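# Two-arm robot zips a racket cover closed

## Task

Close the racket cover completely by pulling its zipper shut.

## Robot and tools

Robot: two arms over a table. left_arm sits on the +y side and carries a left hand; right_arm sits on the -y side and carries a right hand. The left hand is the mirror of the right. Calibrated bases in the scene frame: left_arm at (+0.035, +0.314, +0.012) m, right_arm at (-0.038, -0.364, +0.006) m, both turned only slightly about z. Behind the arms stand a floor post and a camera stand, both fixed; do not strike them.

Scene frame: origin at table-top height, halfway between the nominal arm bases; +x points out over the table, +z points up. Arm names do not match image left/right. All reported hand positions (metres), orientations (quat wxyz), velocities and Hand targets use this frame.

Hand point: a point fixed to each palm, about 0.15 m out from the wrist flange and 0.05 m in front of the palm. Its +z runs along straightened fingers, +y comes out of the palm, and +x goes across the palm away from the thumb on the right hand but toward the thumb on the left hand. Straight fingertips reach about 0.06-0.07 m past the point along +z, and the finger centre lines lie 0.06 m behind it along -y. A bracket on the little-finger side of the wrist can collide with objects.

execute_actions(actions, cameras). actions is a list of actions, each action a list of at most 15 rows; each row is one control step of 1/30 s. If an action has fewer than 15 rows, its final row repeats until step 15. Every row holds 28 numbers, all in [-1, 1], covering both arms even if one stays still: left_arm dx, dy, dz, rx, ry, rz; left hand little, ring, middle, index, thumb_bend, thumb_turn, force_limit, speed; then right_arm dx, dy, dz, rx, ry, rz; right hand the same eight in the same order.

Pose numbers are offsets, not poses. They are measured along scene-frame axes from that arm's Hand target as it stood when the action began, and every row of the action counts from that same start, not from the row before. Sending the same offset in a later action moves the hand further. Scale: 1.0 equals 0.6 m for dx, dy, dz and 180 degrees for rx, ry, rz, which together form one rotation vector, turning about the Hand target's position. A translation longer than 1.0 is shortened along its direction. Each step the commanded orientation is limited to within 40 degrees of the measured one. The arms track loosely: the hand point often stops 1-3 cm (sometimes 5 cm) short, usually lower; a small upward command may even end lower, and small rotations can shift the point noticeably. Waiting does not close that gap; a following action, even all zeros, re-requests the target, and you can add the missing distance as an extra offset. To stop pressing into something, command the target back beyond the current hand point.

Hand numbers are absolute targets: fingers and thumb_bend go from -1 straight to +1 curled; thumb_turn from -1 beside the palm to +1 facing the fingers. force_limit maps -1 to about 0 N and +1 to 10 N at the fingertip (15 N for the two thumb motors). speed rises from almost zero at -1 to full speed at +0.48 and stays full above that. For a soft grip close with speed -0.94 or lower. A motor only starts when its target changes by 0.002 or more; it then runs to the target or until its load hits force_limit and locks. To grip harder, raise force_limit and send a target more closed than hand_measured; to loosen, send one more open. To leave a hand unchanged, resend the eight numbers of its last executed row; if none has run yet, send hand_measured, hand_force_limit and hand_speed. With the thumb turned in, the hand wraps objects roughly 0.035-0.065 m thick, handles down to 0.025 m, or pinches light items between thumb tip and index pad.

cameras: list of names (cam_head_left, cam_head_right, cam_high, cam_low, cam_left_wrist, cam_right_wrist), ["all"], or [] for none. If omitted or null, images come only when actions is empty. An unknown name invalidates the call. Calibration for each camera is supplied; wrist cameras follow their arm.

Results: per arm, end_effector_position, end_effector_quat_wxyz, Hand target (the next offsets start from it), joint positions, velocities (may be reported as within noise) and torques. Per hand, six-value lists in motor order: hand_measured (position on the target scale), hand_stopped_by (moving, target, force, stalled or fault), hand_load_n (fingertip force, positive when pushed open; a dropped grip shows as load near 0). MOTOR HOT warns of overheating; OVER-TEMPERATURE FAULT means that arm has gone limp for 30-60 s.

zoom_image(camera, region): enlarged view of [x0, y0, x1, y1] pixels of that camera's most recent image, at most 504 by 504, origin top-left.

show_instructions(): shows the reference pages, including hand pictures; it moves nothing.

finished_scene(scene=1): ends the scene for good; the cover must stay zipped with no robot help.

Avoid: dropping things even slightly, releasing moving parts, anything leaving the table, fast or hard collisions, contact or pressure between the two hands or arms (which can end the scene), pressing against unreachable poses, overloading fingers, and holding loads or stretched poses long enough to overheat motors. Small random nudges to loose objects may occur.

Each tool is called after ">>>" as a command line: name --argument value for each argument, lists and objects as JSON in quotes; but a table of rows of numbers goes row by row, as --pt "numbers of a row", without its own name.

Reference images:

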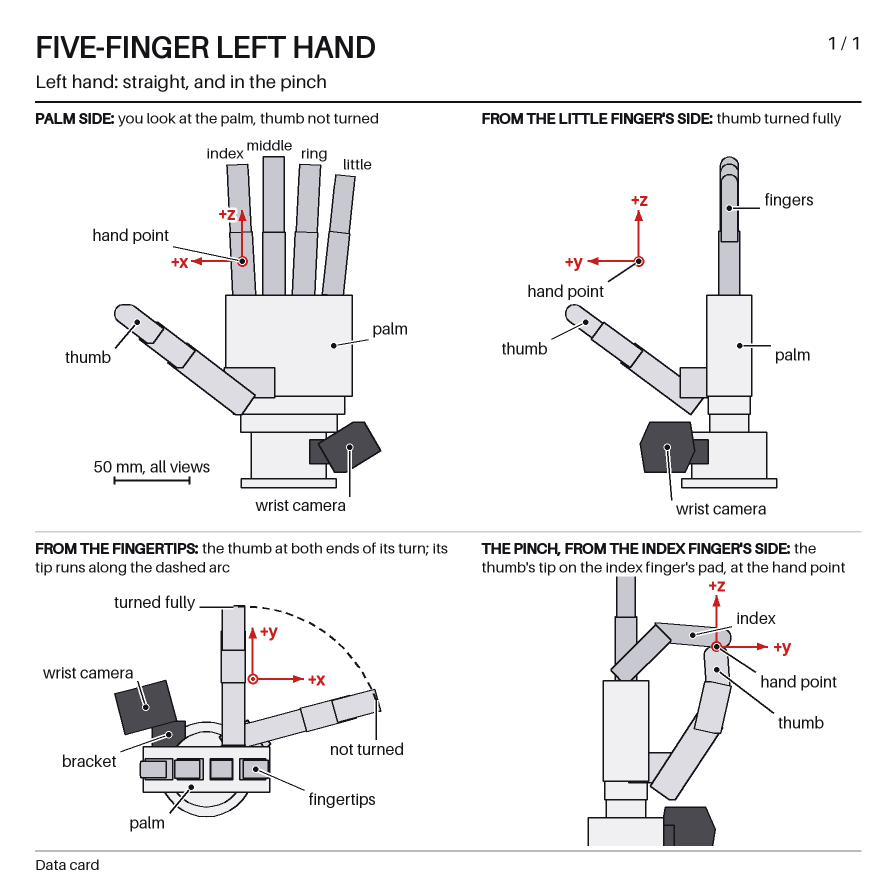

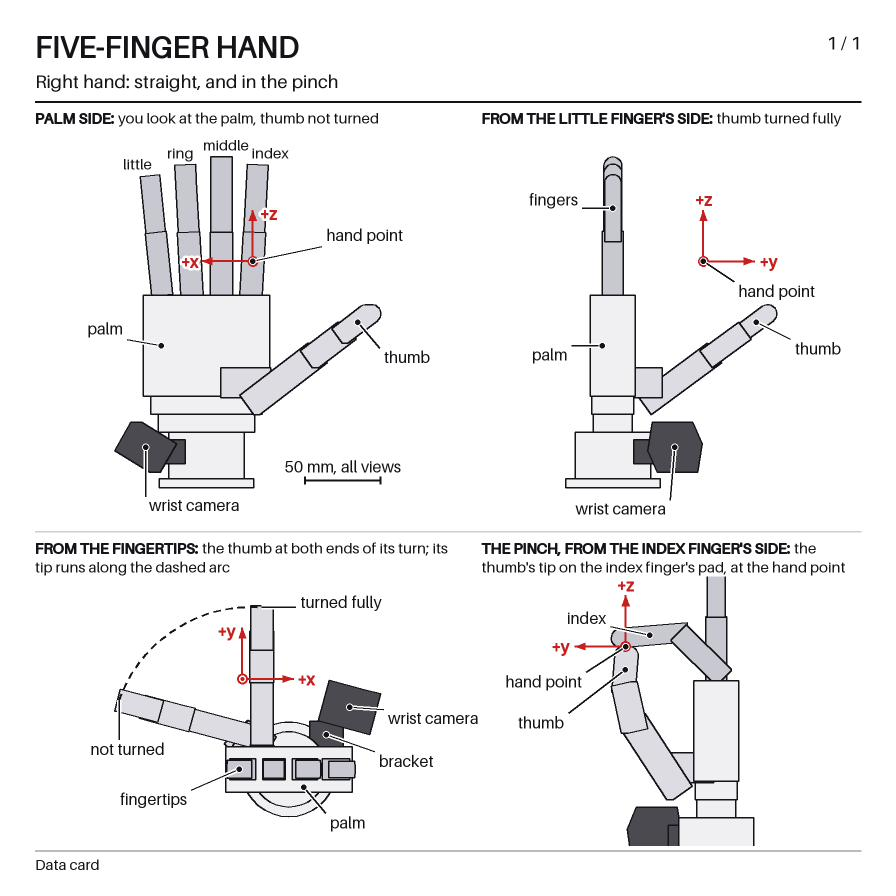

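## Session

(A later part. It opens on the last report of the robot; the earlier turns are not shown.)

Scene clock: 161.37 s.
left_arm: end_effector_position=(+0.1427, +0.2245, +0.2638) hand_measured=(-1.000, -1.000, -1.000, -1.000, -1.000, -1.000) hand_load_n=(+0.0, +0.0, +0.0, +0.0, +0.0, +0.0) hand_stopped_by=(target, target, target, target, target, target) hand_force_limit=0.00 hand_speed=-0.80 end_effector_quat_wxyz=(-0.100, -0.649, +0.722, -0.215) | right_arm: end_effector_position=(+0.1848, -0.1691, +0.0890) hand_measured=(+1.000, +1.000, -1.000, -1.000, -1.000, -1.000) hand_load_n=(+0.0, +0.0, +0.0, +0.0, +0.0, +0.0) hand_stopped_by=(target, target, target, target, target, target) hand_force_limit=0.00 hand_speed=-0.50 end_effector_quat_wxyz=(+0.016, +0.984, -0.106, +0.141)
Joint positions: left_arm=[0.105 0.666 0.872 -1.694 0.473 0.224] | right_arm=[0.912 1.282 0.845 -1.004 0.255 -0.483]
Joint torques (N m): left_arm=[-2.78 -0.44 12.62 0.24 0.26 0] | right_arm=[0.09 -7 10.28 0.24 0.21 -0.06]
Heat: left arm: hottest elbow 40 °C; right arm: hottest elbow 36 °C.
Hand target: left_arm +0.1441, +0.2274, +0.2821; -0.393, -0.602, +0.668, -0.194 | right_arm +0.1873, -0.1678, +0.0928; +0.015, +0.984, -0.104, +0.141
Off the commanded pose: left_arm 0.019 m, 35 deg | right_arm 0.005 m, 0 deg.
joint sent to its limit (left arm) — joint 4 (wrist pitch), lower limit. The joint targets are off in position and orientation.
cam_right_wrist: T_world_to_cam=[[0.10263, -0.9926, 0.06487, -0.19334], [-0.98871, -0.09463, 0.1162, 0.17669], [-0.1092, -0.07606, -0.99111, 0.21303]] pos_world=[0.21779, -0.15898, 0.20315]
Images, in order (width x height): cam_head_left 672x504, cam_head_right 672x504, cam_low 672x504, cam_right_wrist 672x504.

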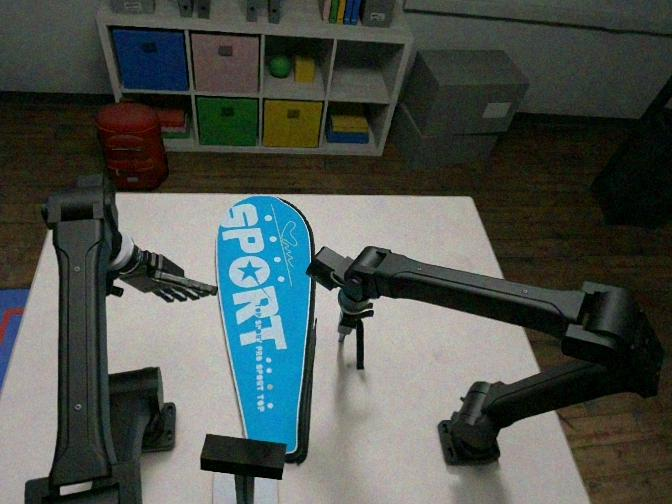

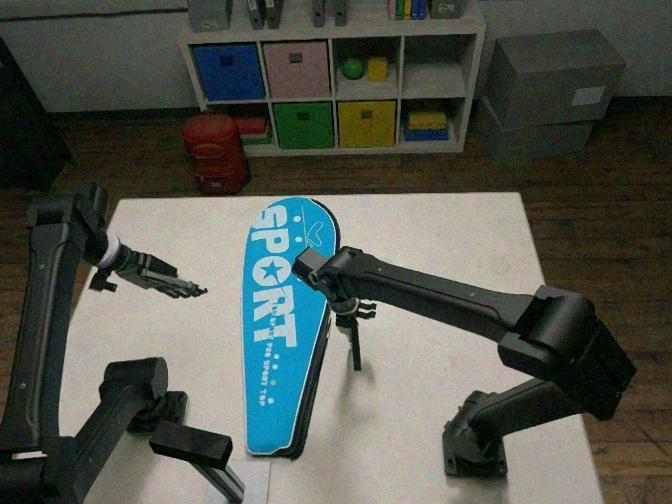

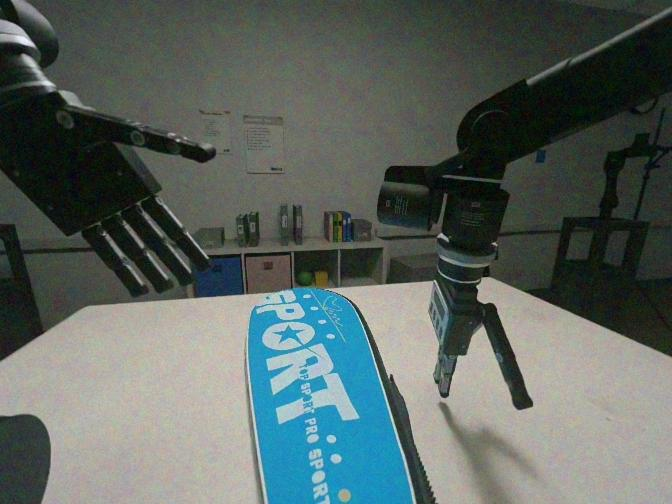

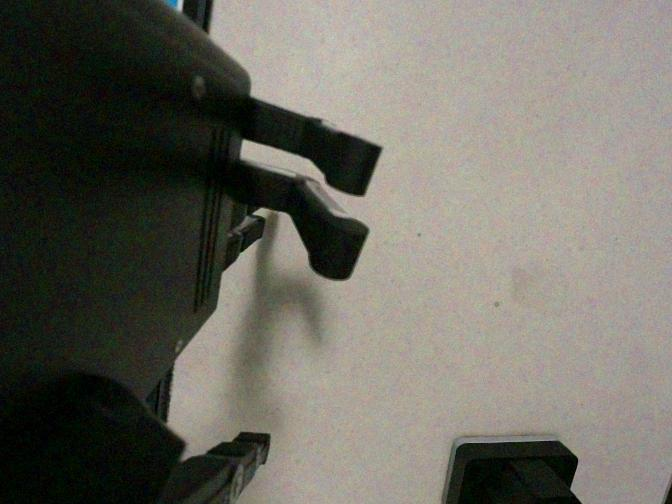

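>>> execute_actions --actions '[[[0,0,0,0,0,0,-1,-1,-1,-1,-1,-1,0,-0.8,0.04,-0.02,0.03,0.139,0,0,-1,-1,-1,-1,-1,-1,0,-0.2]],[[0,0,0,0,0,0,-1,-1,-1,-1,-1,-1,0,-0.8,0.03,-0.02,0,0.139,0,0,-1,-1,-1,-1,-1,-1,0,-0.2]],[[0,0,0,0,0,0,-1,-1,-1,-1,-1,-1,0,-0.8,0.0,-0.0,0,0,0,0,-1,-1,-1,-1,-1,-1,0,-0.2]]]' --cameras '["cam_head_left","cam_head_right","cam_right_wrist"]'

Scene clock: 170.07 s.
left_arm: end_effector_position=(+0.1427, +0.2245, +0.2638) hand_measured=(-1.000, -1.000, -1.000, -1.000, -1.000, -1.000) hand_load_n=(+0.0, +0.0, +0.0, +0.0, +0.0, +0.0) hand_stopped_by=(target, target, target, target, target, target) hand_force_limit=0.00 hand_speed=-0.80 end_effector_quat_wxyz=(-0.100, -0.649, +0.722, -0.215) | right_arm: end_effector_position=(+0.2221, -0.1942, +0.1060) hand_measured=(-1.000, -1.000, -1.000, -1.000, -1.000, -1.000) hand_load_n=(+0.0, +0.0, +0.0, +0.0, +0.0, +0.0) hand_stopped_by=(target, target, target, target, target, target) hand_force_limit=0.00 hand_speed=-0.20 end_effector_quat_wxyz=(-0.398, +0.900, -0.163, +0.074)
Joint positions: left_arm=[0.105 0.666 0.872 -1.694 0.473 0.224] | right_arm=[0.269 0.978 0.59 -0.621 -0.652 -0.772]
Joint torques (N m): left_arm=[-2.78 -0.44 12.62 0.24 0.26 0] | right_arm=[0.44 -2.9 11.1 1.78 -0.41 -0.04]
Heat: left arm: hottest elbow 40 °C; right arm: hottest elbow 36 °C.
Hand target: left_arm +0.1441, +0.2274, +0.2821; -0.393, -0.602, +0.668, -0.194 | right_arm +0.2294, -0.1919, +0.1109; -0.403, +0.898, -0.154, +0.084
Off the commanded pose: left_arm 0.019 m, 35 deg | right_arm 0.009 m, 2 deg.
joint sent to its limit (left arm) — joint 4 (wrist pitch), lower limit. The joint targets are off in position and orientation.
cam_right_wrist: T_world_to_cam=[[0.08227, -0.69076, -0.71839, -0.077], [-0.98906, -0.14516, 0.02631, 0.209], [-0.12246, 0.70837, -0.69514, 0.35603]] pos_world=[0.25665, -0.27504, 0.18668]

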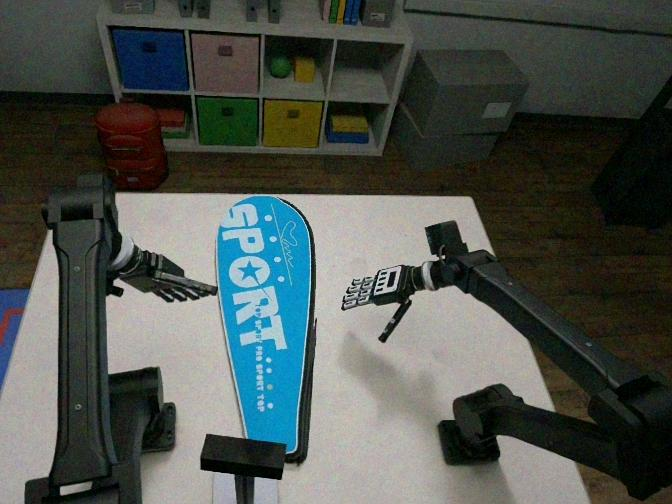

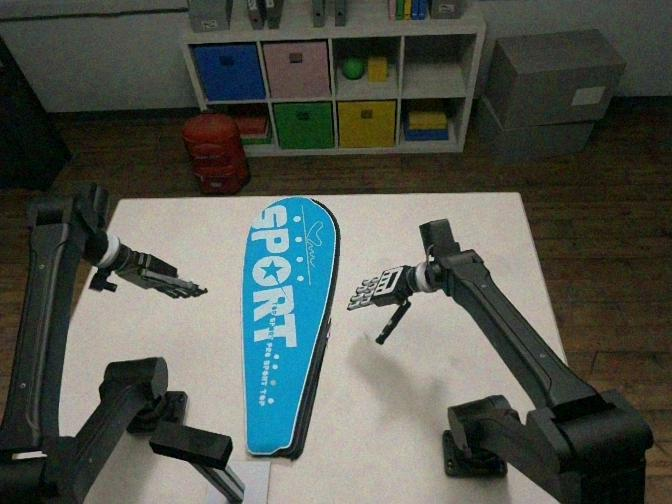

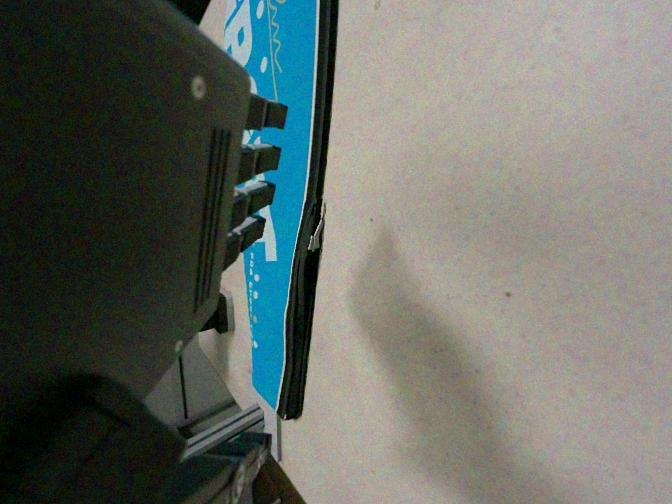

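Excellent view.

>>> zoom_image --camera "cam_right_wrist" --region '[270, 180, 370, 270]'

>>> zoom_image --camera "cam_right_wrist" --region '[250, 240, 370, 430]'

>>> zoom_image --camera "cam_head_right" --region '[290, 290, 370, 370]'

Scaled by 5.040.

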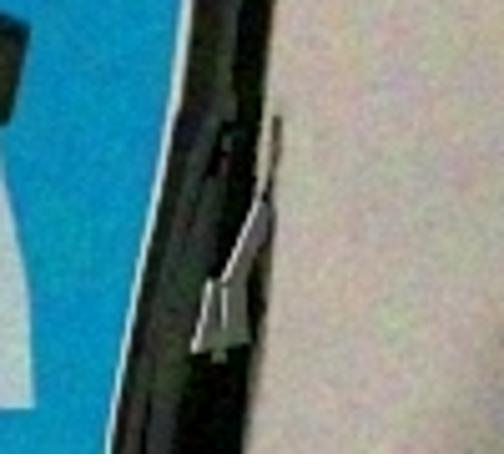

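Scaled by 2.653.

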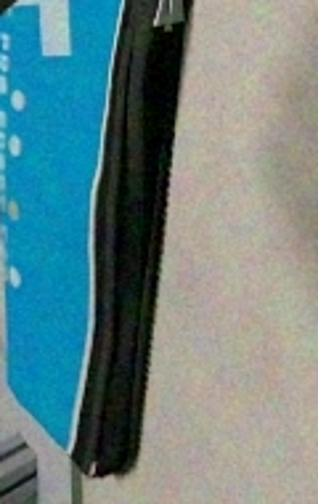

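Scaled by 6.300.

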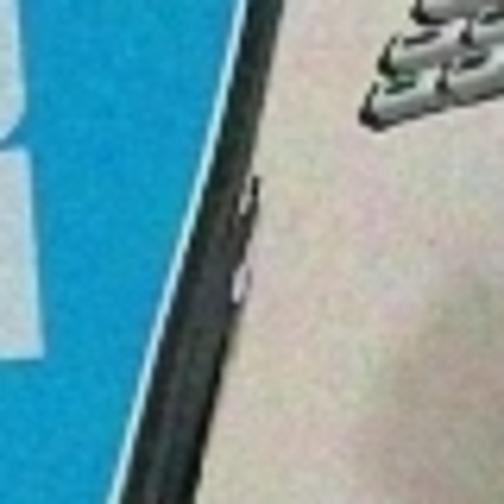

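>>> execute_actions --actions '[[[0,0,0,0,0,0,-1,-1,-1,-1,-1,-1,0,-0.8,0.03,0.0,-0.06,0,0,0,1,1,1,-1,-1,-1,0,-0.2]],[[0,0,0,0,0,0,-1,-1,-1,-1,-1,-1,0,-0.8,0.015,0.0,-0.05,0,0,0,1,1,1,-1,-1,-1,0,-0.2]],[[0,0,0,0,0,0,-1,-1,-1,-1,-1,-1,0,-0.8,0.0,0.02,-0.02,0,0,0,1,1,1,-1,-1,-1,0,-0.2]]]' --cameras '["cam_head_left","cam_low","cam_head_right","cam_right_wrist"]'

>>> zoom_image --camera "cam_right_wrist" --region '[200, 160, 400, 360]'

Scene clock: 189.00 s.
left_arm: end_effector_position=(+0.1427, +0.2245, +0.2638) hand_measured=(-1.000, -1.000, -1.000, -1.000, -1.000, -1.000) hand_load_n=(+0.0, +0.0, +0.0, +0.0, +0.0, +0.0) hand_stopped_by=(target, target, target, target, target, target) hand_force_limit=0.00 hand_speed=-0.80 end_effector_quat_wxyz=(-0.100, -0.649, +0.722, -0.215) | right_arm: end_effector_position=(+0.2518, -0.1835, +0.0304) hand_measured=(+1.000, +1.000, +1.000, -1.000, -1.000, -1.000) hand_load_n=(+0.0, +0.0, +0.5, +0.0, +0.0, +0.0) hand_stopped_by=(target, target, target, target, target, target) hand_force_limit=0.00 hand_speed=-0.20 end_effector_quat_wxyz=(-0.400, +0.900, -0.157, +0.078)
Joint positions: left_arm=[0.105 0.666 0.872 -1.694 0.473 0.224] | right_arm=[0.28 1.23 0.521 -0.285 -0.649 -0.769]
Joint torques (N m): left_arm=[-2.78 -0.5 12.62 0.24 0.26 0] | right_arm=[0.91 -5.13 9.06 1.8 -0.17 0.11]
Heat: left arm: hottest elbow 40 °C; right arm: hottest elbow 35 °C.
Hand target: left_arm +0.1441, +0.2274, +0.2821; -0.393, -0.602, +0.668, -0.194 | right_arm +0.2562, -0.1798, +0.0328; -0.403, +0.898, -0.154, +0.084
Off the commanded pose: left_arm 0.019 m, 35 deg | right_arm 0.006 m, 1 deg.
joint sent to its limit (left arm) — joint 4 (wrist pitch), lower limit. The joint targets are off in position and orientation.
cam_right_wrist: T_world_to_cam=[[0.09654, -0.68891, -0.71839, -0.12957], [-0.98826, -0.15222, 0.01317, 0.2408], [-0.11842, 0.70868, -0.69552, 0.29851]] pos_world=[0.28583, -0.26415, 0.11137]
Images, in order (width x height): cam_head_left 672x504, cam_head_right 672x504, cam_low 672x504, cam_right_wrist 672x504.

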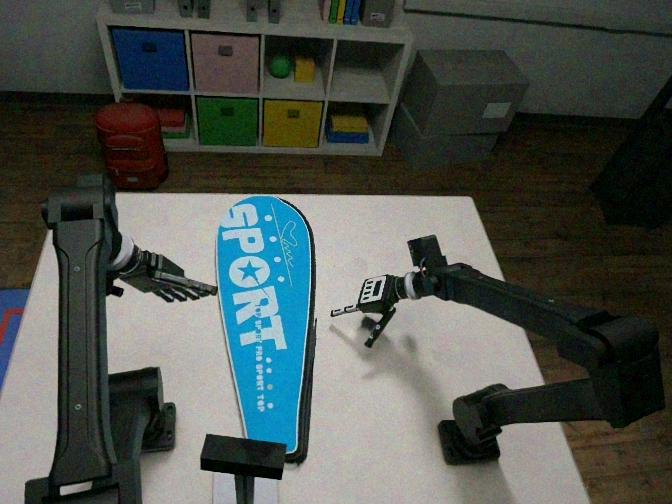

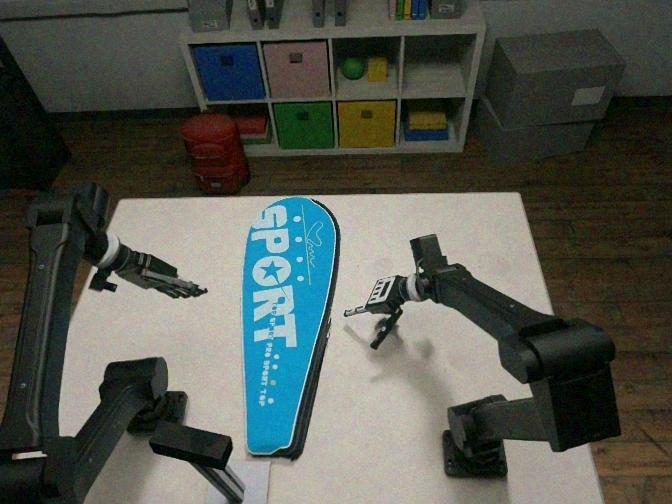

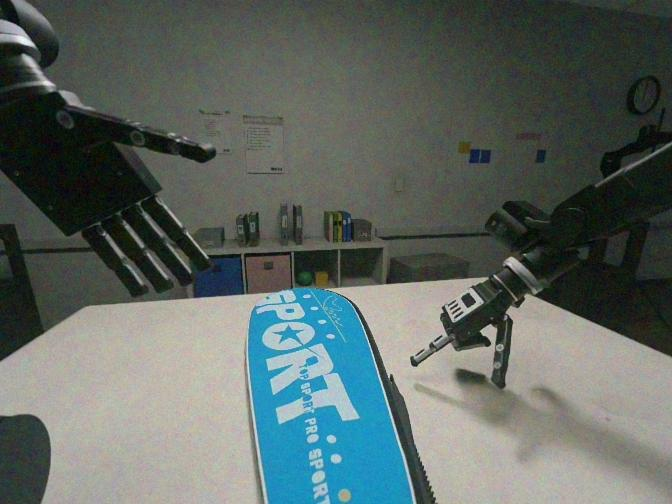

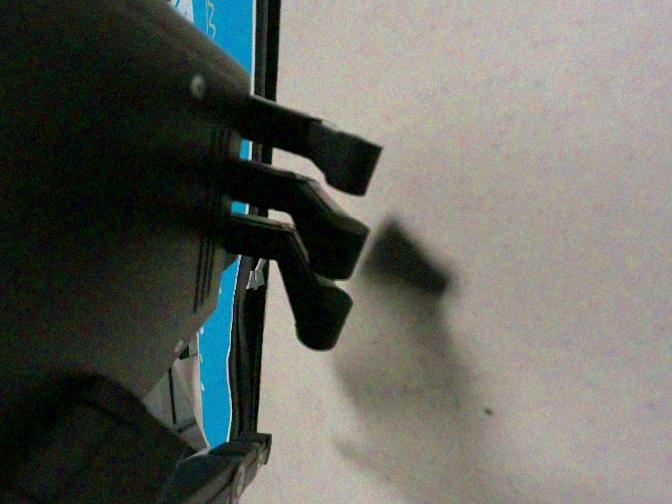

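Scaled by 2.520.

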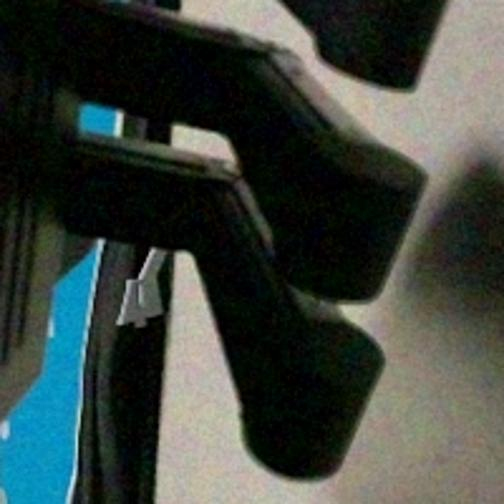

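>>> execute_actions --actions '[[[0,0,0,0,0,0,-1,-1,-1,-1,-1,-1,0,-0.8,-0.02,0.0,0,0,0,-0.056,-1,-1,-1,-1,-1,-1,0,-0.2]],[[0,0,0,0,0,0,-1,-1,-1,-1,-1,-1,0,-0.8,-0.01,0.02,-0.015,0,0,0,-1,-1,-1,-1,-1,-1,0,-0.2]]]' --cameras '["cam_low","cam_head_right","cam_right_wrist"]'

>>> zoom_image --camera "cam_right_wrist" --region '[200, 160, 340, 300]'

Scene clock: 194.07 s.
left_arm: end_effector_position=(+0.1427, +0.2245, +0.2638) hand_measured=(-1.000, -1.000, -1.000, -1.000, -1.000, -1.000) hand_load_n=(+0.5, +0.0, +0.0, +0.0, +0.0, +0.0) hand_stopped_by=(target, target, target, target, target, target) hand_force_limit=0.00 hand_speed=-0.80 end_effector_quat_wxyz=(-0.100, -0.649, +0.722, -0.215) | right_arm: end_effector_position=(+0.2334, -0.1724, +0.0204) hand_measured=(-1.000, -1.000, -1.000, -1.000, -1.000, -1.000) hand_load_n=(+0.0, +0.0, -0.5, +0.0, +0.0, +0.0) hand_stopped_by=(target, target, target, target, target, target) hand_force_limit=0.00 hand_speed=-0.20 end_effector_quat_wxyz=(-0.389, +0.884, -0.235, +0.113)
Joint positions: left_arm=[0.105 0.666 0.872 -1.694 0.473 0.224] | right_arm=[0.374 1.148 0.408 -0.121 -0.481 -0.517]
Joint torques (N m): left_arm=[-2.78 -0.5 12.6 0.24 0.26 0] | right_arm=[0.97 -3.78 9.18 2.1 -0.07 0.11]
Heat: left arm: hottest elbow 41 °C; right arm: hottest elbow 35 °C.
Hand target: left_arm +0.1441, +0.2274, +0.2821; -0.393, -0.602, +0.668, -0.194 | right_arm +0.2383, -0.1679, +0.0238; -0.394, +0.881, -0.232, +0.119
Off the commanded pose: left_arm 0.019 m, 35 deg | right_arm 0.008 m, 1 deg.
joint sent to its limit (left arm) — joint 4 (wrist pitch), lower limit. The joint targets are off in position and orientation.
cam_right_wrist: T_world_to_cam=[[-0.02662, -0.69943, -0.71421, -0.10055], [-0.99962, 0.02356, 0.01419, 0.25738], [0.0069, 0.71432, -0.69979, 0.25344]] pos_world=[0.25286, -0.25743, 0.10188]
Images, in order (width x height): cam_head_right 672x504, cam_low 672x504, cam_right_wrist 672x504.

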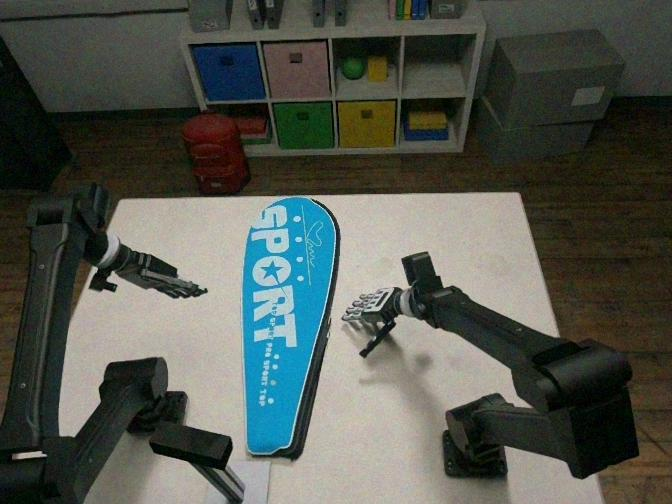

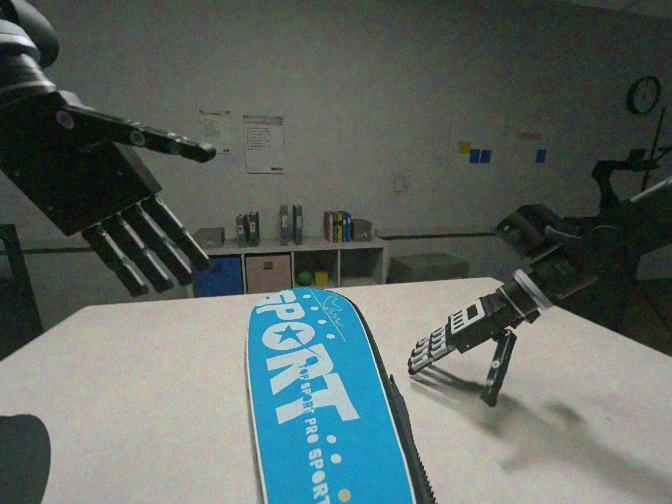

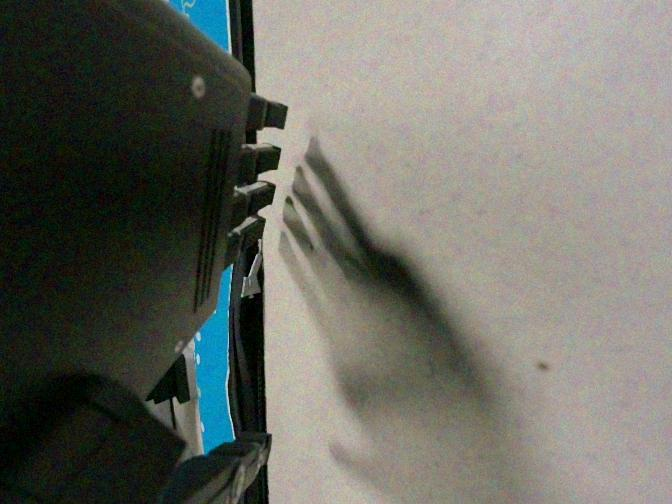

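Scaled by 3.600.

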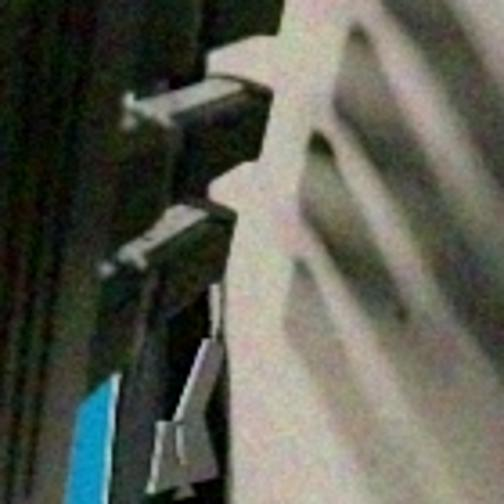

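>>> execute_actions --actions '[[[0,0,0,0,0,0,-1,-1,-1,-1,-1,-1,0,-0.8,0.005,0.033,-0.02,0,0,0,-1,-1,-1,-1,-1,-1,0,-0.2]]]' --cameras '["cam_low","cam_head_right","cam_right_wrist"]'

>>> zoom_image --camera "cam_right_wrist" --region '[200, 160, 340, 300]'

>>> zoom_image --camera "cam_low" --region '[360, 320, 460, 420]'

Scene clock: 201.30 s.
left_arm: end_effector_position=(+0.1427, +0.2245, +0.2638) hand_measured=(-1.000, -1.000, -1.000, -1.000, -1.000, -1.000) hand_load_n=(+0.0, +0.0, +0.0, +0.0, +0.0, +0.0) hand_stopped_by=(target, target, target, target, target, target) hand_force_limit=0.00 hand_speed=-0.80 end_effector_quat_wxyz=(-0.100, -0.649, +0.722, -0.215) | right_arm: end_effector_position=(+0.2350, -0.1531, +0.0085) hand_measured=(-1.000, -1.000, -1.000, -1.000, -1.000, -1.000) hand_load_n=(+0.0, +0.0, +0.0, +0.0, +0.0, +0.0) hand_stopped_by=(target, target, target, target, target, target) hand_force_limit=0.00 hand_speed=-0.20 end_effector_quat_wxyz=(-0.389, +0.884, -0.234, +0.113)
Joint positions: left_arm=[0.105 0.666 0.872 -1.694 0.473 0.224] | right_arm=[0.439 1.216 0.408 -0.028 -0.439 -0.464]
Joint torques (N m): left_arm=[-2.78 -0.5 12.62 0.24 0.26 0] | right_arm=[0.91 -4.01 9.16 2.09 0.02 0.13]
Heat: left arm: hottest elbow 41 °C; right arm: hottest elbow 35 °C.
Hand target: left_arm +0.1441, +0.2274, +0.2821; -0.393, -0.602, +0.668, -0.194 | right_arm +0.2413, -0.1480, +0.0119; -0.394, +0.881, -0.233, +0.119
Off the commanded pose: left_arm 0.019 m, 35 deg | right_arm 0.009 m, 1 deg.
joint sent to its limit (left arm) — joint 4 (wrist pitch), lower limit. The joint targets are off in position and orientation.
cam_right_wrist: T_world_to_cam=[[-0.02444, -0.69922, -0.71449, -0.09592], [-0.99968, 0.02168, 0.01298, 0.25847], [0.00641, 0.71458, -0.69952, 0.2314]] pos_world=[0.25456, -0.23803, 0.08998]
Images, in order (width x height): cam_head_right 672x504, cam_low 672x504, cam_right_wrist 672x504.

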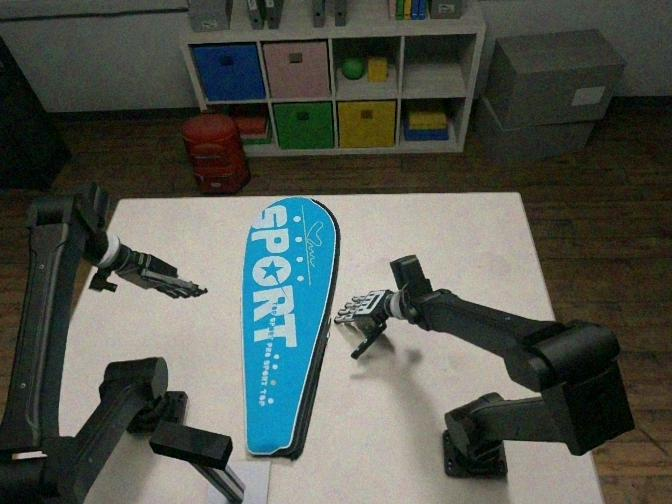

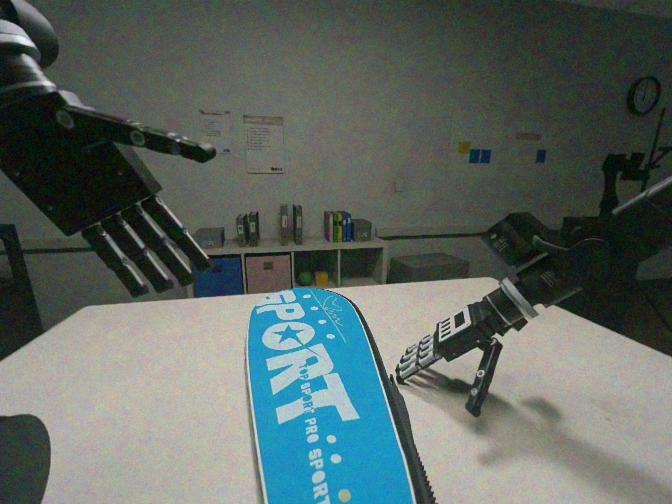

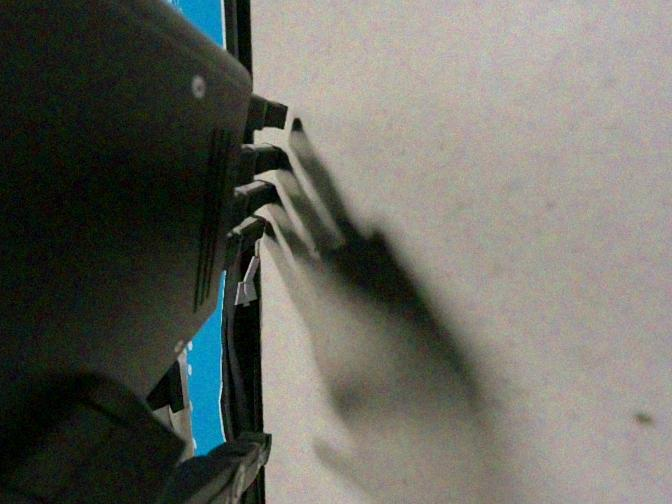

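Scaled by 3.600.

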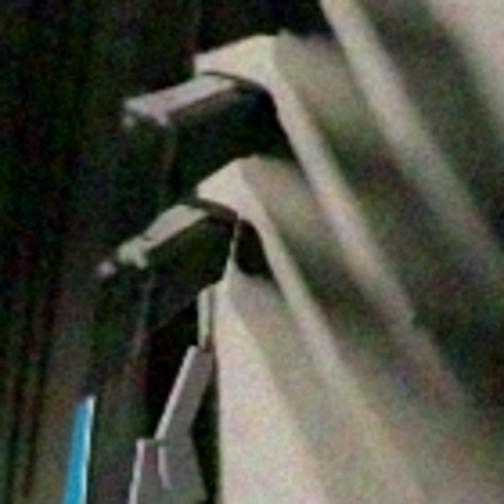

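Scaled by 5.040.

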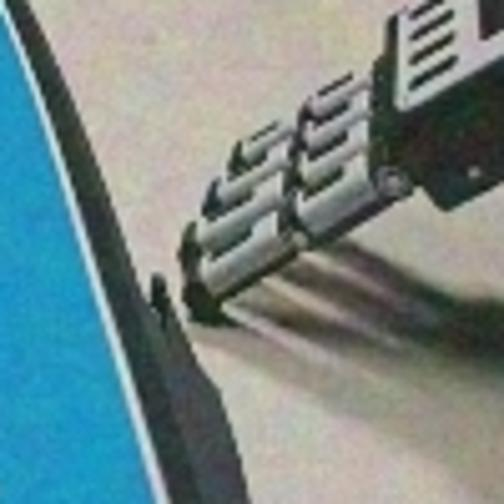

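>>> execute_actions --actions '[[[0,0,0,0,0,0,-1,-1,-1,-1,-1,-1,0,-0.8,-0.005,0.018,-0.004,0,0,0,-1,-1,-1,-1,-1,-1,0,-0.2]],[[0,0,0,0,0,0,-1,-1,-1,-1,-1,-1,0,-0.8,-0.02,0.003,0,0,0,0,-1,-1,-1,-1,-1,-1,0,-0.2]]]' --cameras '["cam_low","cam_head_right","cam_right_wrist"]'

>>> zoom_image --camera "cam_right_wrist" --region '[200, 160, 340, 300]'

>>> zoom_image --camera "cam_low" --region '[360, 320, 460, 420]'

Scene clock: 207.43 s.
left_arm: end_effector_position=(+0.1427, +0.2245, +0.2638) hand_measured=(-1.000, -1.000, -1.000, -1.000, -1.000, -1.000) hand_load_n=(+0.0, +0.0, +0.0, +0.0, -0.5, +0.0) hand_stopped_by=(target, target, target, target, target, target) hand_force_limit=0.00 hand_speed=-0.80 end_effector_quat_wxyz=(-0.100, -0.649, +0.722, -0.215) | right_arm: end_effector_position=(+0.2286, -0.1401, +0.0078) hand_measured=(-1.000, -1.000, -1.000, -1.000, -1.000, -1.000) hand_load_n=(+0.0, +0.0, +0.0, -0.5, +0.0, +0.0) hand_stopped_by=(target, target, target, target, target, target) hand_force_limit=0.00 hand_speed=-0.20 end_effector_quat_wxyz=(-0.389, +0.882, -0.236, +0.119)
Joint positions: left_arm=[0.105 0.666 0.872 -1.694 0.473 0.224] | right_arm=[0.499 1.211 0.395 0.009 -0.388 -0.412]
Joint torques (N m): left_arm=[-2.78 -0.5 12.62 0.24 0.26 0] | right_arm=[1.44 -5.01 7.91 1.87 -0.11 0.12]
Heat: left arm: hottest elbow 41 °C; right arm: hottest elbow 35 °C.
Hand target: left_arm +0.1441, +0.2274, +0.2821; -0.393, -0.602, +0.668, -0.194 | right_arm +0.2262, -0.1355, +0.0094; -0.394, +0.881, -0.233, +0.119
Off the commanded pose: left_arm 0.019 m, 35 deg | right_arm 0.006 m, 1 deg.
joint sent to its limit (left arm) — joint 4 (wrist pitch), lower limit. The joint targets are off in position and orientation.
cam_right_wrist: T_world_to_cam=[[-0.02395, -0.69945, -0.71428, -0.08772], [-0.99952, 0.0307, 0.00345, 0.2531], [0.01951, 0.71402, -0.69985, 0.21862]] pos_world=[0.24661, -0.22522, 0.08948]
Images, in order (width x height): cam_head_right 672x504, cam_low 672x504, cam_right_wrist 672x504.

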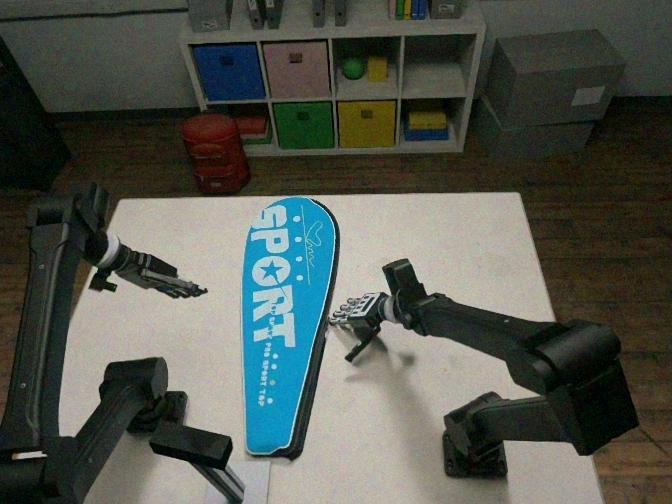

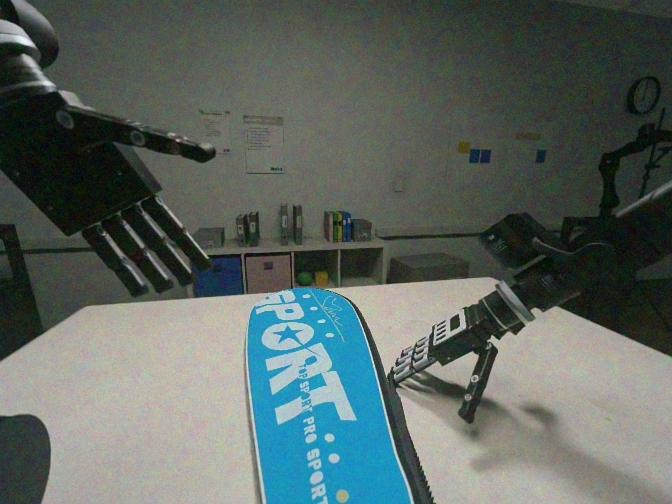

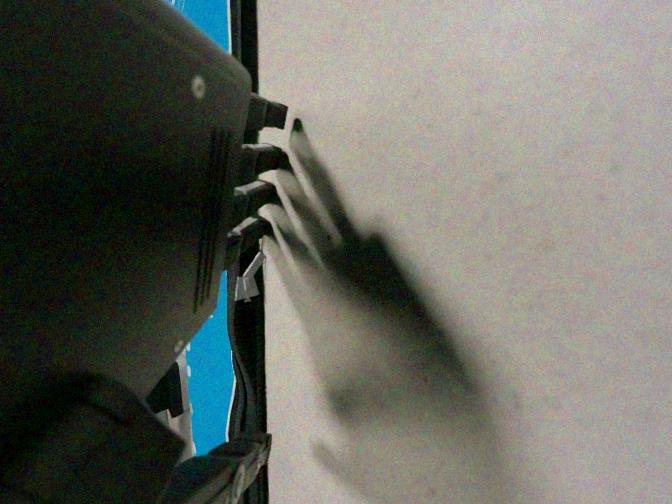

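Scaled by 3.600.

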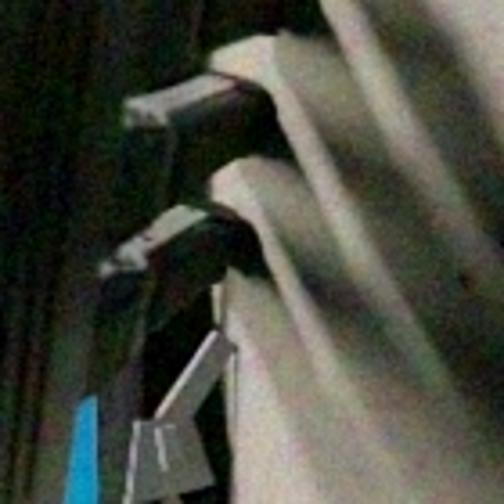

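Scaled by 5.040.

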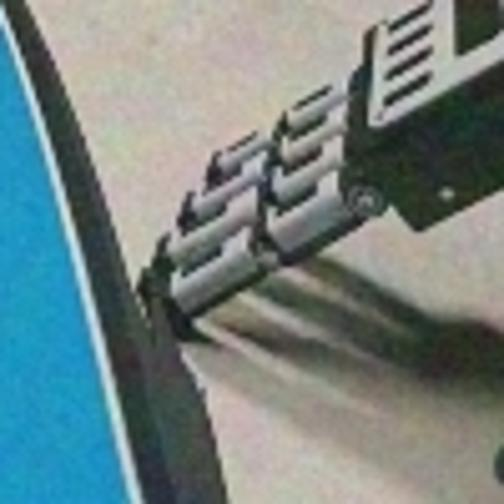

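>>> execute_actions --actions '[[[0,0,0,0,0,0,-1,-1,-1,-1,-1,-1,0,-0.8,-0.02,0.004,0,0,0,0,-1,-1,-1,-1,-1,-1,0,-0.2]]]' --cameras '["cam_low","cam_head_right","cam_right_wrist"]'

>>> zoom_image --camera "cam_right_wrist" --region '[200, 160, 340, 300]'

>>> zoom_image --camera "cam_low" --region '[360, 320, 460, 420]'

Scene clock: 209.87 s.
left_arm: end_effector_position=(+0.1427, +0.2245, +0.2638) hand_measured=(-1.000, -1.000, -1.000, -1.000, -1.000, -1.000) hand_load_n=(+0.0, +0.0, +0.0, +0.0, +0.0, +0.0) hand_stopped_by=(target, target, target, target, target, target) hand_force_limit=0.00 hand_speed=-0.80 end_effector_quat_wxyz=(-0.100, -0.649, +0.722, -0.215) | right_arm: end_effector_position=(+0.2161, -0.1370, +0.0076) hand_measured=(-1.000, -1.000, -1.000, -1.000, -1.000, -1.000) hand_load_n=(+0.0, +0.0, +0.0, -0.5, +0.0, +0.0) hand_stopped_by=(target, target, target, target, target, target) hand_force_limit=0.00 hand_speed=-0.20 end_effector_quat_wxyz=(-0.390, +0.882, -0.235, +0.119)
Joint positions: left_arm=[0.105 0.666 0.872 -1.694 0.473 0.224] | right_arm=[0.531 1.18 0.37 0.014 -0.368 -0.389]
Joint torques (N m): left_arm=[-2.78 -0.5 12.62 0.24 0.26 0] | right_arm=[1.32 -4.54 8.12 1.74 -0.07 0.08]
Heat: left arm: hottest elbow 41 °C; right arm: hottest elbow 35 °C.
Hand target: left_arm +0.1441, +0.2274, +0.2821; -0.393, -0.602, +0.668, -0.194 | right_arm +0.2142, -0.1330, +0.0094; -0.394, +0.881, -0.232, +0.119
Off the commanded pose: left_arm 0.019 m, 35 deg | right_arm 0.005 m, 1 deg.
joint sent to its limit (left arm) — joint 4 (wrist pitch), lower limit. The joint targets are off in position and orientation.
cam_right_wrist: T_world_to_cam=[[-0.02147, -0.69866, -0.71513, -0.08632], [-0.9996, 0.02833, 0.00234, 0.2402], [0.01862, 0.71489, -0.69899, 0.21683]] pos_world=[0.23421, -0.22213, 0.08927]
Images, in order (width x height): cam_head_right 672x504, cam_low 672x504, cam_right_wrist 672x504.

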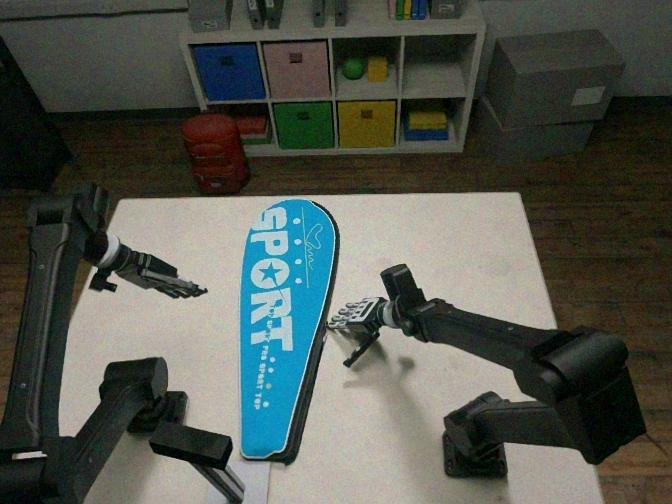

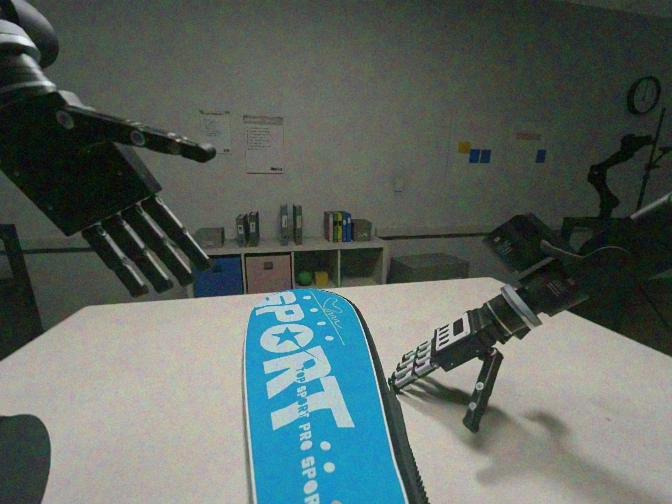

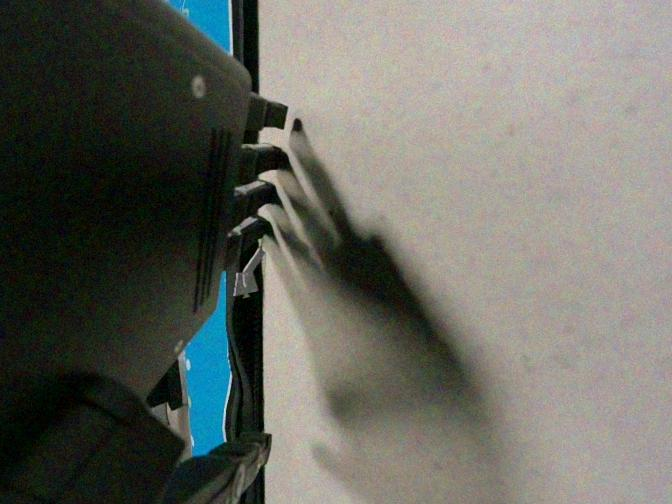

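Scaled by 3.600.

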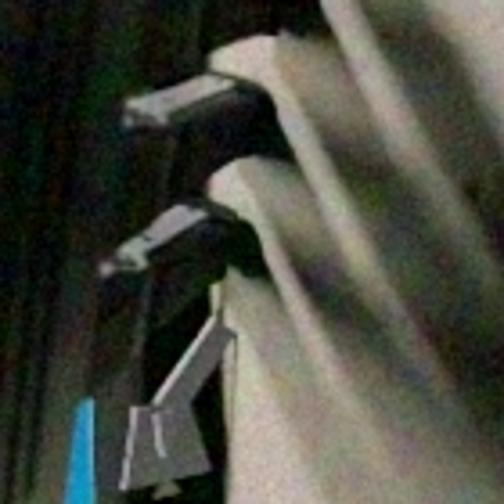

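Scaled by 5.040.

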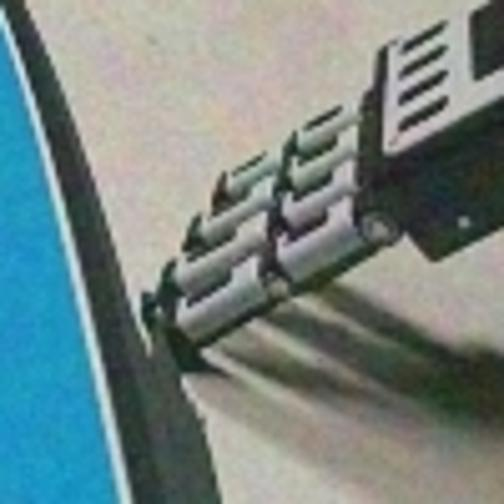

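>>> zoom_image --camera "cam_right_wrist" --region '[225, 210, 285, 320]'

Scaled by 4.582.

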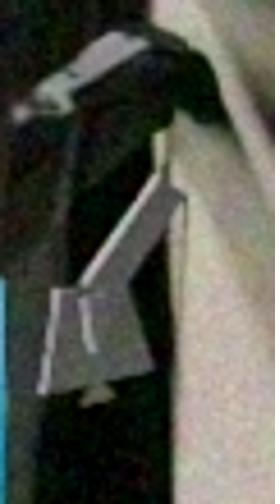

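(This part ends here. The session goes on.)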